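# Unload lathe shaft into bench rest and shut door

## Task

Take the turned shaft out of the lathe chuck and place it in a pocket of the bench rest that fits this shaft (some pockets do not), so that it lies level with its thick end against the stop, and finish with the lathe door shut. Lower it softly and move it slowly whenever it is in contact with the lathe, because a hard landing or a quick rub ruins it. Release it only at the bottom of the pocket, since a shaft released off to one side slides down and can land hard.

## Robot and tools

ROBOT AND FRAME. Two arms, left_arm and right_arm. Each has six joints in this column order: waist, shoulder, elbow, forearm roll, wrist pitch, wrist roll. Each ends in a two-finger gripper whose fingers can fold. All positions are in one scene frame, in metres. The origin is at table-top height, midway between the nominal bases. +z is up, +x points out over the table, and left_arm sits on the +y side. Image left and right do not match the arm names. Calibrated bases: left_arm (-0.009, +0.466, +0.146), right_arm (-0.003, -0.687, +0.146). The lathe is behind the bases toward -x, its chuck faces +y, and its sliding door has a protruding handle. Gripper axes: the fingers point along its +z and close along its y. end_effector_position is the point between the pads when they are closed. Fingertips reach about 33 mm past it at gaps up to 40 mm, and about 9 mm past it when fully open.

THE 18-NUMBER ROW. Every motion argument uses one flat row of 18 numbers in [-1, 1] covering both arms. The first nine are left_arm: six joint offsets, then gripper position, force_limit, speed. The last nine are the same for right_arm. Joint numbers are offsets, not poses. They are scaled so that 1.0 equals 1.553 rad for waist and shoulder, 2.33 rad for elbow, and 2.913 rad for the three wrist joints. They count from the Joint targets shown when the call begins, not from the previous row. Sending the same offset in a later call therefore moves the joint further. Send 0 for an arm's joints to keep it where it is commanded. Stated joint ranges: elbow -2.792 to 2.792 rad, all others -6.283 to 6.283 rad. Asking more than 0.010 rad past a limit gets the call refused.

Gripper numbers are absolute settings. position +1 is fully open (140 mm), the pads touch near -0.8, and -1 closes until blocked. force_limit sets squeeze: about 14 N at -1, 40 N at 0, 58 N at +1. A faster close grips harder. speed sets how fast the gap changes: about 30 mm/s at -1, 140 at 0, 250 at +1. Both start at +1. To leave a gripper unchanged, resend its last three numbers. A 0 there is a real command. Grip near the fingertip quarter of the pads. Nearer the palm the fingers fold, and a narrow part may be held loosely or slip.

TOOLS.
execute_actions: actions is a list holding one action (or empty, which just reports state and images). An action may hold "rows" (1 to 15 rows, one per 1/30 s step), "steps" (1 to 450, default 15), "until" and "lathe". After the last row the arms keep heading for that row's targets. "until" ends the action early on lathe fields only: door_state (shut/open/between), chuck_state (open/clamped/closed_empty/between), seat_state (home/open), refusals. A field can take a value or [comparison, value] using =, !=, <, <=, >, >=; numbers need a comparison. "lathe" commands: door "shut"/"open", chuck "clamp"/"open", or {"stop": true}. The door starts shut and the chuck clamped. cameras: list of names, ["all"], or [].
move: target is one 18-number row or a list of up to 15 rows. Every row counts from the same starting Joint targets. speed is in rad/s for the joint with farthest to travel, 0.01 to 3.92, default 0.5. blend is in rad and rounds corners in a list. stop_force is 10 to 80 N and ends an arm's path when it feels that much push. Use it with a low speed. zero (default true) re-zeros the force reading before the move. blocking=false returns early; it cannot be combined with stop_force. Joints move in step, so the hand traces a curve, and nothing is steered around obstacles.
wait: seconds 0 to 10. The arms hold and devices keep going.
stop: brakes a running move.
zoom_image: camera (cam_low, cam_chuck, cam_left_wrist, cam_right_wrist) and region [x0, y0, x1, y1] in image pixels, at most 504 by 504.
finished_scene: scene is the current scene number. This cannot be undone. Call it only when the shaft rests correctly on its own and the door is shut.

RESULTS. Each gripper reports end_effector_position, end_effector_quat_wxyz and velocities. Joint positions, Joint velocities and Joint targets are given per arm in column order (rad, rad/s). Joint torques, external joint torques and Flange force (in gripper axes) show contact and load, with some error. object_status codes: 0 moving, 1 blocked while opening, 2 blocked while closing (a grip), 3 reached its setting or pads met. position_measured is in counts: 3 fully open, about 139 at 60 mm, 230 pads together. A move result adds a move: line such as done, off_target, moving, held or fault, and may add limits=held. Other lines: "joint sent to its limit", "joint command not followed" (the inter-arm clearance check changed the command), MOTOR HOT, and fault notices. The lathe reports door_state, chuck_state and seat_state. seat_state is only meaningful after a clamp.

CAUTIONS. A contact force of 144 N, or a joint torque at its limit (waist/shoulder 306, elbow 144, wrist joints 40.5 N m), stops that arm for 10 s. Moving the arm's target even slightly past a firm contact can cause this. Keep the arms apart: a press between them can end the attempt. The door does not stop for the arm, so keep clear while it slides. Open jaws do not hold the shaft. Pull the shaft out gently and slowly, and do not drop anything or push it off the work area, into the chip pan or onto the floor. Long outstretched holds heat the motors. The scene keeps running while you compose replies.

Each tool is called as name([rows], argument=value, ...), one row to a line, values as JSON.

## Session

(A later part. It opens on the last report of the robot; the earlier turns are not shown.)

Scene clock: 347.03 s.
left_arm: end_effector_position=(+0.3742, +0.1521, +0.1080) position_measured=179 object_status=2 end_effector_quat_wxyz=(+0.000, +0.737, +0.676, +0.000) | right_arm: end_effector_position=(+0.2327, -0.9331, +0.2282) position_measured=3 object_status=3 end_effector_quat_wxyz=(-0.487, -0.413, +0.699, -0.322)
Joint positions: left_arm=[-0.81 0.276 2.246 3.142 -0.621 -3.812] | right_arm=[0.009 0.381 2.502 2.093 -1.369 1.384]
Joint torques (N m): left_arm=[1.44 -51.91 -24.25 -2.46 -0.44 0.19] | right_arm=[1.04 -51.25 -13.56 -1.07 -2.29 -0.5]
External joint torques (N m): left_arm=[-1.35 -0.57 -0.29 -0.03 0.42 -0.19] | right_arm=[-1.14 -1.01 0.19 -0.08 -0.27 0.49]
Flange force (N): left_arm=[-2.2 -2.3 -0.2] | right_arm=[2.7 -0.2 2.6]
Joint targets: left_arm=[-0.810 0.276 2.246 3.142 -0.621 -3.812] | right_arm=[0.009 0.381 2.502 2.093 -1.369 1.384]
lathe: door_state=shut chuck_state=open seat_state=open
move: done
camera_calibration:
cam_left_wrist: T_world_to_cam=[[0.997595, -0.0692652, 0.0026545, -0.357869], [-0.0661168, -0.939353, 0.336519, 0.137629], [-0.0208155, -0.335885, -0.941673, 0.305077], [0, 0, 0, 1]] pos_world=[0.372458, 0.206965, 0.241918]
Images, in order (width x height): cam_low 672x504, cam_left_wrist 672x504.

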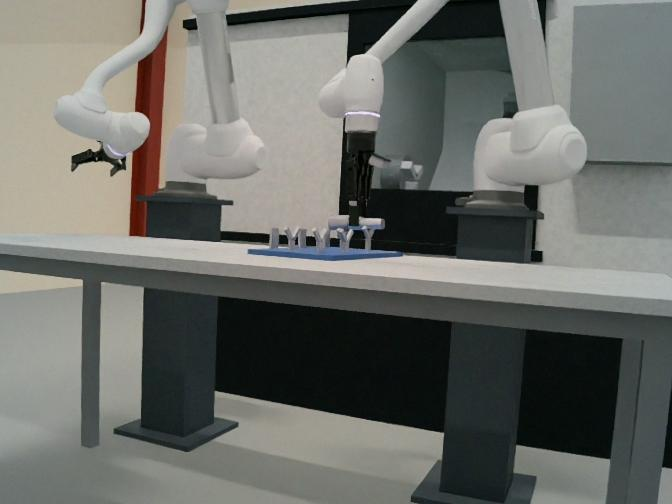

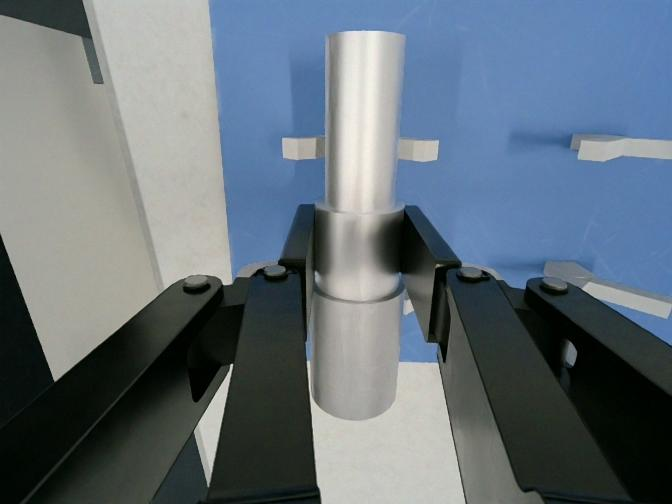

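zoom_image(camera="cam_low", region=[315, 205, 355, 257])

zoom_image(camera="cam_left_wrist", region=[280, 260, 470, 440])

Scaled by 9.692.

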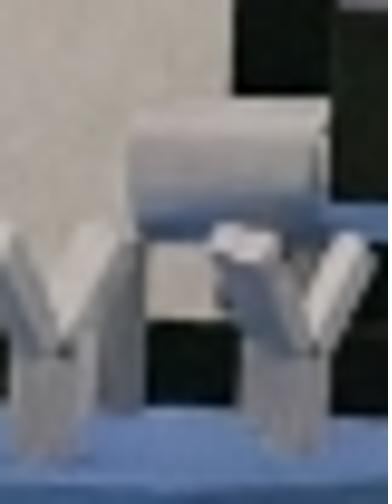

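Scaled by 2.653.

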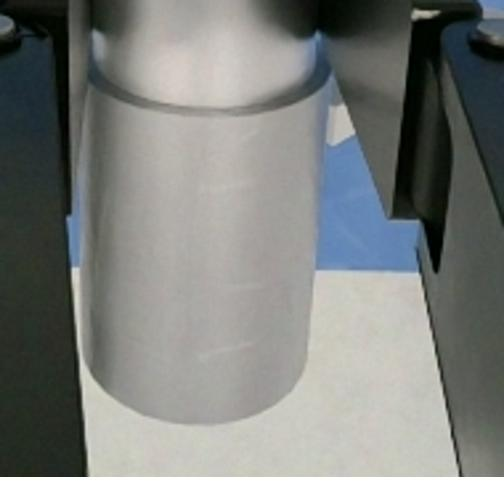

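move(target=[0,0.01299,0.00269,0,0.00908,0,-0.98,0.6,-1,0,0,0,0,0,0,1,1,1], speed=0.01, stop_force=11)

Scene clock: 379.67 s.
left_arm: end_effector_position=(+0.3742, +0.1521, +0.0965) position_measured=179 object_status=2 end_effector_quat_wxyz=(+0.000, +0.737, +0.676, +0.000) | right_arm: end_effector_position=(+0.2327, -0.9331, +0.2282) position_measured=3 object_status=3 end_effector_quat_wxyz=(-0.487, -0.413, +0.699, -0.322)
Joint positions: left_arm=[-0.81 0.296 2.252 3.142 -0.595 -3.812] | right_arm=[0.009 0.381 2.502 2.093 -1.369 1.384]
Joint torques (N m): left_arm=[-4.27 -45.54 -17.68 -4.28 -1.28 0.43] | right_arm=[0.97 -51.25 -13.42 -1.09 -2.33 -0.53]
External joint torques (N m): left_arm=[4.3 -8.08 -6 1.87 1.25 -0.43] | right_arm=[-1.04 -1.32 -0.06 -0.07 -0.23 0.52]
Flange force (N): left_arm=[5.7 5.5 -14.0] | right_arm=[3.3 -0.3 2.1]
Joint targets: left_arm=[-0.810 0.296 2.252 3.142 -0.595 -3.812] | right_arm=[0.009 0.381 2.502 2.093 -1.369 1.384]
lathe: door_state=shut chuck_state=open seat_state=open
move: contact (left_arm)

move(target=[0.00081,-0.00107,-0.00093,0,-0.00131,0.00043,-0.98,0.6,-1,0,0,0,0,0,0,1,1,1], speed=0.01)

move(target=[-0.01223,0.00558,-0.00587,0,-0.00172,-0.00652,-0.98,0.6,-1,0,0,0,0,0,0,1,1,1], speed=0.01, stop_force=10)

Scene clock: 402.53 s.
left_arm: end_effector_position=(+0.3751, +0.1520, +0.0980) position_measured=179 object_status=2 end_effector_quat_wxyz=(+0.000, +0.737, +0.676, +0.000) | right_arm: end_effector_position=(+0.2327, -0.9331, +0.2282) position_measured=3 object_status=3 end_effector_quat_wxyz=(-0.487, -0.413, +0.699, -0.322)
Joint positions: left_arm=[-0.808 0.294 2.249 3.142 -0.599 -3.811] | right_arm=[0.009 0.381 2.502 2.093 -1.369 1.384]
Joint torques (N m): left_arm=[1.58 -52.89 -23.66 -2.35 -0.47 0.22] | right_arm=[1.11 -51.1 -13.5 -1.09 -2.28 -0.55]
External joint torques (N m): left_arm=[-1.59 -0.59 0.08 -0.05 0.43 -0.22] | right_arm=[-1.2 -1.42 -0.1 -0.08 -0.27 0.55]
Flange force (N): left_arm=[-2.2 -3.2 0.0] | right_arm=[3.6 -0.5 2.3]
Joint targets: left_arm=[-0.808 0.294 2.249 3.142 -0.599 -3.811] | right_arm=[0.009 0.381 2.502 2.093 -1.369 1.384]
lathe: door_state=shut chuck_state=open seat_state=open
move: done

Scene clock: 404.73 s.
left_arm: end_effector_position=(+0.3745, +0.1417, +0.0980) position_measured=179 object_status=2 end_effector_quat_wxyz=(+0.000, +0.737, +0.676, +0.000) | right_arm: end_effector_position=(+0.2327, -0.9331, +0.2282) position_measured=3 object_status=3 end_effector_quat_wxyz=(-0.487, -0.413, +0.699, -0.322)
Joint positions: left_arm=[-0.825 0.301 2.238 3.142 -0.603 -3.827] | right_arm=[0.009 0.381 2.502 2.093 -1.369 1.384]
Joint torques (N m): left_arm=[-6.94 -53.09 -27.61 -5.62 1.86 0.38] | right_arm=[1.08 -51.31 -13.44 -1.14 -2.32 -0.53]
External joint torques (N m): left_arm=[6.97 -1.15 3.85 3.2 -1.9 -0.38] | right_arm=[-1.17 -1.21 -0.1 -0.03 -0.24 0.53]
Flange force (N): left_arm=[14.3 2.5 -4.2] | right_arm=[3.1 -0.5 2.3]
Joint targets: left_arm=[-0.825 0.301 2.238 3.142 -0.603 -3.827] | right_arm=[0.009 0.381 2.502 2.093 -1.369 1.384]
lathe: door_state=shut chuck_state=open seat_state=open
move: contact (left_arm)

move(target=[0.00082,-0.00037,0.00039,0,0.00011,0.00043,-0.98,0.6,-1,0,0,0,0,0,0,1,1,1], speed=0.02)

move(target=[0,0.00325,0.00067,0,0.00227,0,-0.98,0.6,-1,0,0,0,0,0,0,1,1,1], speed=0.01, stop_force=10)

Scene clock: 413.53 s.
left_arm: end_effector_position=(+0.3746, +0.1425, +0.0980) position_measured=179 object_status=2 end_effector_quat_wxyz=(+0.000, +0.737, +0.676, +0.000) | right_arm: end_effector_position=(+0.2327, -0.9331, +0.2282) position_measured=3 object_status=3 end_effector_quat_wxyz=(-0.487, -0.413, +0.699, -0.322)
Joint positions: left_arm=[-0.823 0.301 2.239 3.142 -0.603 -3.826] | right_arm=[0.009 0.381 2.502 2.093 -1.369 1.384]
Joint torques (N m): left_arm=[1.8 -53.38 -23.72 -2.37 -0.42 0.2] | right_arm=[1.04 -51.45 -13.52 -1.05 -2.27 -0.52]
External joint torques (N m): left_arm=[-1.75 -0.92 -0.13 -0.06 0.39 -0.2] | right_arm=[-1.12 -1.02 -0.1 -0.13 -0.29 0.51]
Flange force (N): left_arm=[-2.4 -3.4 -0.8] | right_arm=[2.6 -0.7 2.4]
Joint targets: left_arm=[-0.823 0.301 2.239 3.142 -0.603 -3.826] | right_arm=[0.009 0.381 2.502 2.093 -1.369 1.384]
lathe: door_state=shut chuck_state=open seat_state=open
move: done

Scene clock: 414.27 s.
left_arm: end_effector_position=(+0.3746, +0.1425, +0.0973) position_measured=179 object_status=2 end_effector_quat_wxyz=(+0.000, +0.737, +0.676, +0.000) | right_arm: end_effector_position=(+0.2327, -0.9331, +0.2282) position_measured=3 object_status=3 end_effector_quat_wxyz=(-0.487, -0.413, +0.699, -0.322)
Joint positions: left_arm=[-0.823 0.302 2.239 3.142 -0.601 -3.826] | right_arm=[0.009 0.381 2.502 2.093 -1.369 1.384]
Joint torques (N m): left_arm=[2.42 -47.52 -23.08 -2.03 1.06 0.02] | right_arm=[0.99 -50.95 -13.53 -1.1 -2.32 -0.59]
External joint torques (N m): left_arm=[-2.38 -6.86 -0.83 -0.41 -1.09 -0.02] | right_arm=[-1.07 -1.54 0 -0.07 -0.23 0.58]
Flange force (N): left_arm=[-0.4 -7.7 -14.4] | right_arm=[3.7 -0.1 2.1]
Joint targets: left_arm=[-0.823 0.302 2.239 3.142 -0.601 -3.826] | right_arm=[0.009 0.381 2.502 2.093 -1.369 1.384]
lathe: door_state=shut chuck_state=open seat_state=open
move: contact (left_arm)

move(target=[-0.00065,-0.00135,0.00033,0,-0.00046,-0.00035,-0.98,0.6,-1,0,0,0,0,0,0,1,1,1], speed=0.01)

move(target=[0,0.00325,0.00067,0,0.00227,0,-0.98,0.6,-1,0,0,0,0,0,0,1,1,1], speed=0.008, stop_force=10)

Scene clock: 428.23 s.
left_arm: end_effector_position=(+0.3738, +0.1425, +0.0981) position_measured=179 object_status=2 end_effector_quat_wxyz=(+0.000, +0.737, +0.676, +0.000) | right_arm: end_effector_position=(+0.2327, -0.9331, +0.2282) position_measured=3 object_status=3 end_effector_quat_wxyz=(-0.487, -0.413, +0.699, -0.322)
Joint positions: left_arm=[-0.824 0.3 2.24 3.142 -0.602 -3.827] | right_arm=[0.009 0.381 2.502 2.093 -1.369 1.384]
Joint torques (N m): left_arm=[1.51 -53.22 -23.9 -2.41 -0.47 0.18] | right_arm=[0.81 -50.93 -13.48 -1.14 -2.3 -0.54]
External joint torques (N m): left_arm=[-1.39 -1.27 -0.25 -0.05 0.46 -0.18] | right_arm=[-0.89 -1.5 -0.02 -0.03 -0.26 0.54]
Flange force (N): left_arm=[-1.7 -3.1 -1.3] | right_arm=[3.6 0.1 1.6]
Joint targets: left_arm=[-0.824 0.300 2.240 3.142 -0.602 -3.827] | right_arm=[0.009 0.381 2.502 2.093 -1.369 1.384]
lathe: door_state=shut chuck_state=open seat_state=open
move: done

speed must be a number from 0.01 to 3.92 (rad/s); nothing of the call was run

move(target=[0,0.00325,0.00067,0,0.00227,0,-0.98,0.6,-1,0,0,0,0,0,0,1,1,1], speed=0.01, stop_force=10)

Scene clock: 439.13 s.
left_arm: end_effector_position=(+0.3737, +0.1426, +0.0964) position_measured=179 object_status=2 end_effector_quat_wxyz=(+0.000, +0.737, +0.676, +0.000) | right_arm: end_effector_position=(+0.2327, -0.9331, +0.2282) position_measured=3 object_status=3 end_effector_quat_wxyz=(-0.487, -0.413, +0.699, -0.322)
Joint positions: left_arm=[-0.824 0.303 2.241 3.142 -0.599 -3.827] | right_arm=[0.009 0.381 2.502 2.093 -1.369 1.384]
Joint torques (N m): left_arm=[1.82 -47.5 -23.91 -2.1 1.46 0.01] | right_arm=[1.5 -51.02 -13.26 -1.1 -2.31 -0.59]
External joint torques (N m): left_arm=[-1.77 -6.73 0.39 -0.3 -1.5 -0.01] | right_arm=[-1.56 -1.47 -0.15 -0.07 -0.25 0.58]
Flange force (N): left_arm=[1.6 -8.4 -14.5] | right_arm=[3.9 -0.9 3.1]
Joint targets: left_arm=[-0.824 0.302 2.241 3.142 -0.599 -3.827] | right_arm=[0.009 0.381 2.502 2.093 -1.369 1.384]
lathe: door_state=shut chuck_state=open seat_state=open
move: contact (left_arm)

execute_actions([
  {"rows":[[-0.0001,-0.00022,-0.00002,0,-0.00015,0,-0.98,0.6,-1,0,0,0,0,0,0,1,1,1]],"steps":20},
], cameras=["cam_low","cam_left_wrist"])

zoom_image(camera="cam_low", region=[290, 200, 400, 265])

Scene clock: 464.57 s.
left_arm: end_effector_position=(+0.3737, +0.1425, +0.0966) position_measured=179 object_status=2 end_effector_quat_wxyz=(+0.000, +0.737, +0.676, +0.000) | right_arm: end_effector_position=(+0.2327, -0.9331, +0.2282) position_measured=3 object_status=3 end_effector_quat_wxyz=(-0.487, -0.413, +0.699, -0.322)
Joint positions: left_arm=[-0.824 0.302 2.241 3.142 -0.599 -3.827] | right_arm=[0.009 0.381 2.502 2.093 -1.369 1.384]
Joint torques (N m): left_arm=[1.13 -49.98 -24.23 -2.5 0.97 0.12] | right_arm=[1.25 -51.1 -13.45 -1.04 -2.33 -0.56]
External joint torques (N m): left_arm=[-1.11 -4.33 0.58 0.08 -1.01 -0.12] | right_arm=[-1.34 -1.2 -0.09 -0.13 -0.22 0.56]
Flange force (N): left_arm=[1.2 -6.0 -9.3] | right_arm=[3.1 -0.8 3.0]
Joint targets: left_arm=[-0.824 0.302 2.241 3.142 -0.599 -3.827] | right_arm=[0.009 0.381 2.502 2.093 -1.369 1.384]
lathe: door_state=shut chuck_state=open seat_state=open
camera_calibration:
cam_left_wrist: T_world_to_cam=[[0.997582, -0.0694475, 0.00271517, -0.357878], [-0.0663107, -0.939371, 0.336431, 0.132537], [-0.0208137, -0.335798, -0.941704, 0.291], [0, 0, 0, 1]] pos_world=[0.371858, 0.197365, 0.230418]
Images, in order (width x height): cam_low 672x504, cam_left_wrist 672x504.

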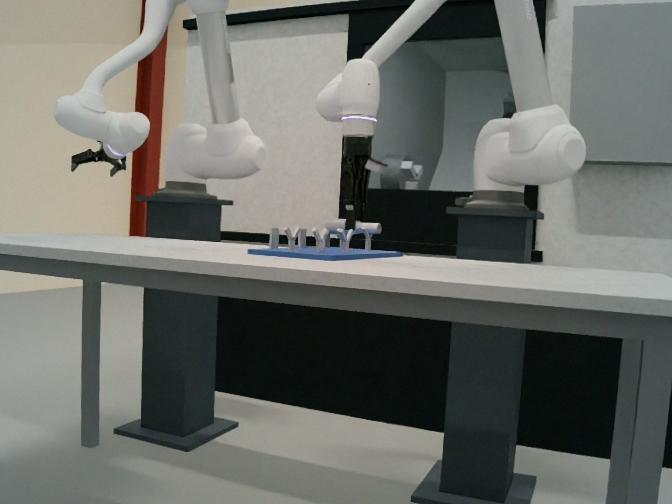

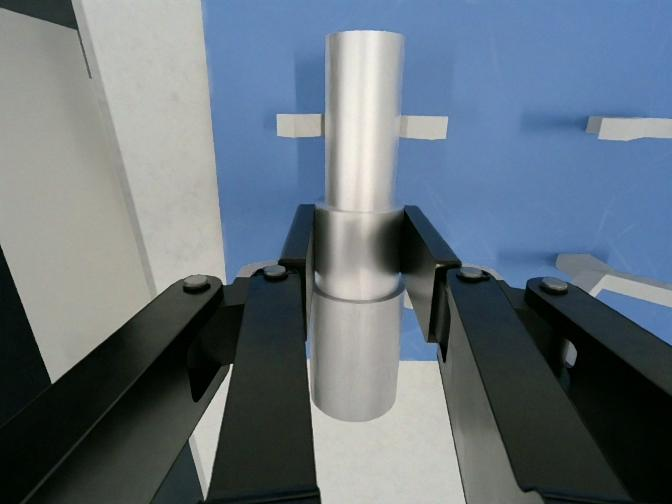

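Scaled by 4.582.

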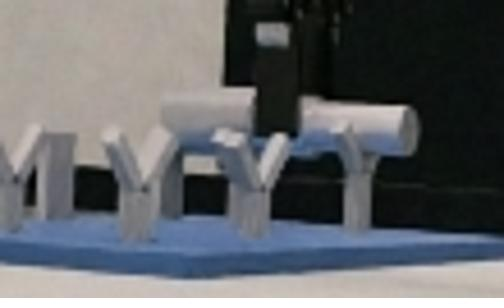

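Looks seated. Release slowly.

execute_actions([
  {"rows":[[0,0,0,0,0,0,0.2,0.6,-1,0,0,0,0,0,0,1,1,1]],"steps":60},
], cameras=["cam_low","cam_left_wrist"])

zoom_image(camera="cam_left_wrist", region=[240, 0, 480, 440])

zoom_image(camera="cam_low", region=[290, 200, 400, 265])

Scene clock: 474.17 s.
left_arm: end_effector_position=(+0.3737, +0.1425, +0.0966) position_measured=104 object_status=3 end_effector_quat_wxyz=(+0.000, +0.737, +0.676, +0.000) | right_arm: end_effector_position=(+0.2327, -0.9331, +0.2282) position_measured=3 object_status=3 end_effector_quat_wxyz=(-0.487, -0.413, +0.699, -0.322)
Joint positions: left_arm=[-0.824 0.302 2.241 3.142 -0.599 -3.827] | right_arm=[0.009 0.381 2.502 2.093 -1.369 1.384]
Joint torques (N m): left_arm=[1.16 -51.55 -22.39 -2.28 -0.46 0.18] | right_arm=[1.46 -51.32 -13.49 -1.07 -2.29 -0.52]
External joint torques (N m): left_arm=[-1.12 -2.95 -1.31 -0.13 0.42 -0.18] | right_arm=[-1.53 -1.13 -0.03 -0.1 -0.26 0.51]
Flange force (N): left_arm=[-1.2 -2.7 -4.7] | right_arm=[3.2 -1.0 3.3]
Joint targets: left_arm=[-0.824 0.302 2.241 3.142 -0.599 -3.827] | right_arm=[0.009 0.381 2.502 2.093 -1.369 1.384]
lathe: door_state=shut chuck_state=open seat_state=open
camera_calibration:
cam_left_wrist: T_world_to_cam=[[0.997582, -0.0694475, 0.00271517, -0.357878], [-0.0663107, -0.939371, 0.336431, 0.132537], [-0.0208137, -0.335798, -0.941704, 0.291], [0, 0, 0, 1]] pos_world=[0.371858, 0.197365, 0.230418]
Images, in order (width x height): cam_low 672x504, cam_left_wrist 672x504.

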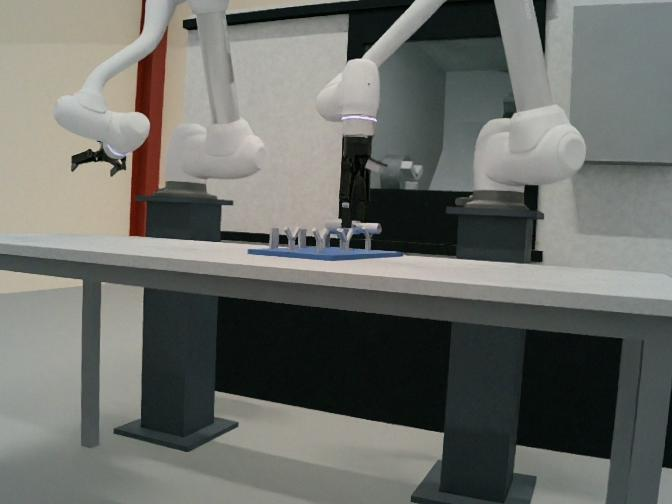

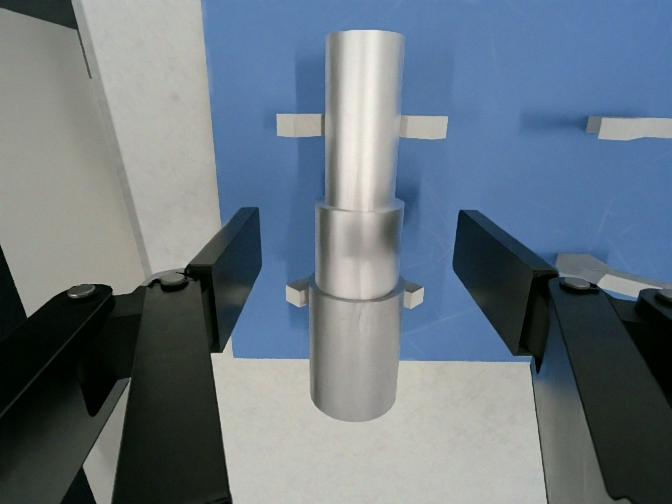

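Scaled by 1.145.

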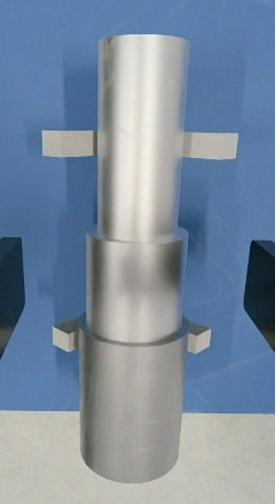

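Scaled by 4.582.

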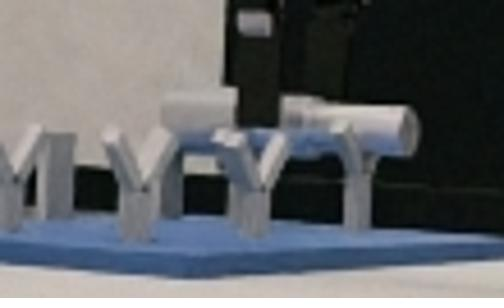

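move([
  [0,-0.0325,-0.0067,0,-0.0227,0,0.2,0.6,-1,0,0,0,0,0,0,1,1,1],
  [0,-0.1,-0.02,0,-0.0694,0,0.2,0.6,-1,0,0,0,0,0,0,1,1,1],
], speed=[0.05,0.2], blend=[0.01,0], cameras=["cam_low","cam_left_wrist"])

zoom_image(camera="cam_low", region=[290, 200, 400, 265])

Scene clock: 497.70 s.
left_arm: end_effector_position=(+0.3682, +0.1479, +0.1905) position_measured=104 object_status=3 end_effector_quat_wxyz=(+0.000, +0.737, +0.676, +0.000) | right_arm: end_effector_position=(+0.2327, -0.9331, +0.2282) position_measured=3 object_status=3 end_effector_quat_wxyz=(-0.487, -0.413, +0.699, -0.322)
Joint positions: left_arm=[-0.824 0.147 2.194 3.142 -0.801 -3.827] | right_arm=[0.009 0.381 2.502 2.093 -1.369 1.384]
Joint torques (N m): left_arm=[1.54 -43.22 -28.9 -2.99 -0.48 0.18] | right_arm=[1.05 -51.27 -13.52 -1.09 -2.27 -0.51]
External joint torques (N m): left_arm=[-1.53 -2.05 -1.44 -0.1 0.45 -0.18] | right_arm=[-1.13 -1.3 0.05 -0.07 -0.3 0.5]
Flange force (N): left_arm=[-2.4 -2.7 -3.0] | right_arm=[3.4 -0.3 2.3]
Joint targets: left_arm=[-0.824 0.147 2.194 3.142 -0.801 -3.827] | right_arm=[0.009 0.381 2.502 2.093 -1.369 1.384]
lathe: door_state=shut chuck_state=open seat_state=open
move: done
camera_calibration:
cam_left_wrist: T_world_to_cam=[[0.997586, -0.0693949, 0.00257403, -0.352345], [-0.0662183, -0.93945, 0.336228, 0.105581], [-0.0209143, -0.335587, -0.941777, 0.381205], [0, 0, 0, 1]] pos_world=[0.366458, 0.202664, 0.324418]
Images, in order (width x height): cam_low 672x504, cam_left_wrist 672x504.

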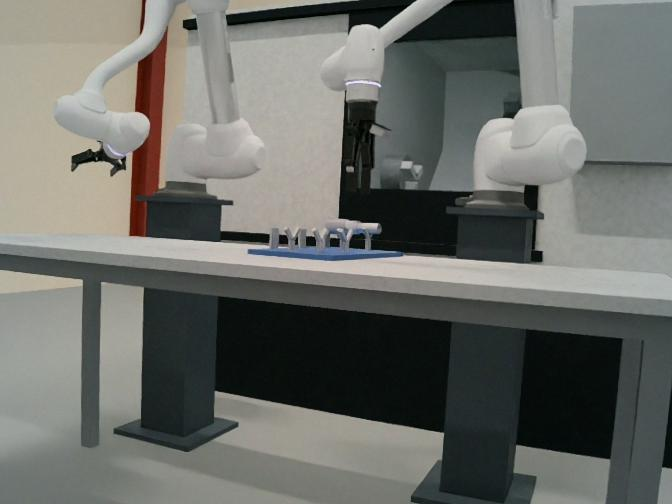

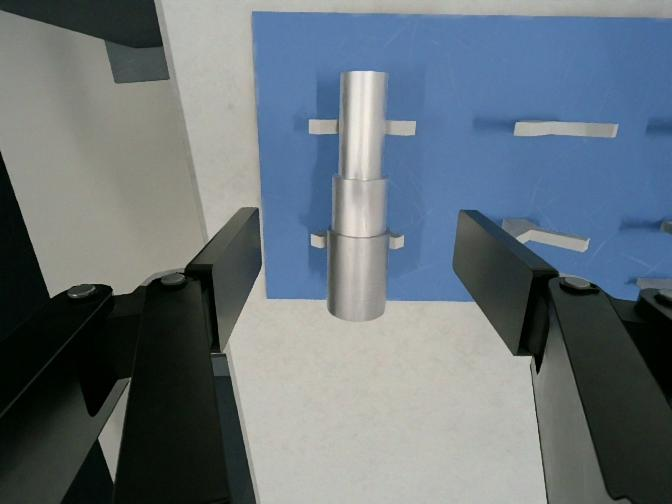

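Scaled by 4.582.

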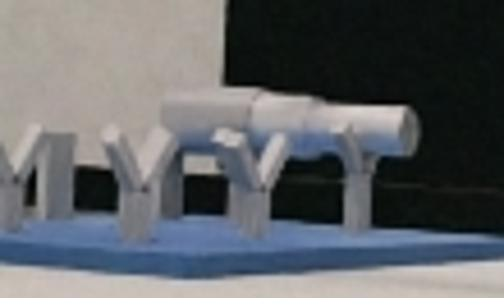

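finished_scene(scene=2)

The scene is finished: the task was done.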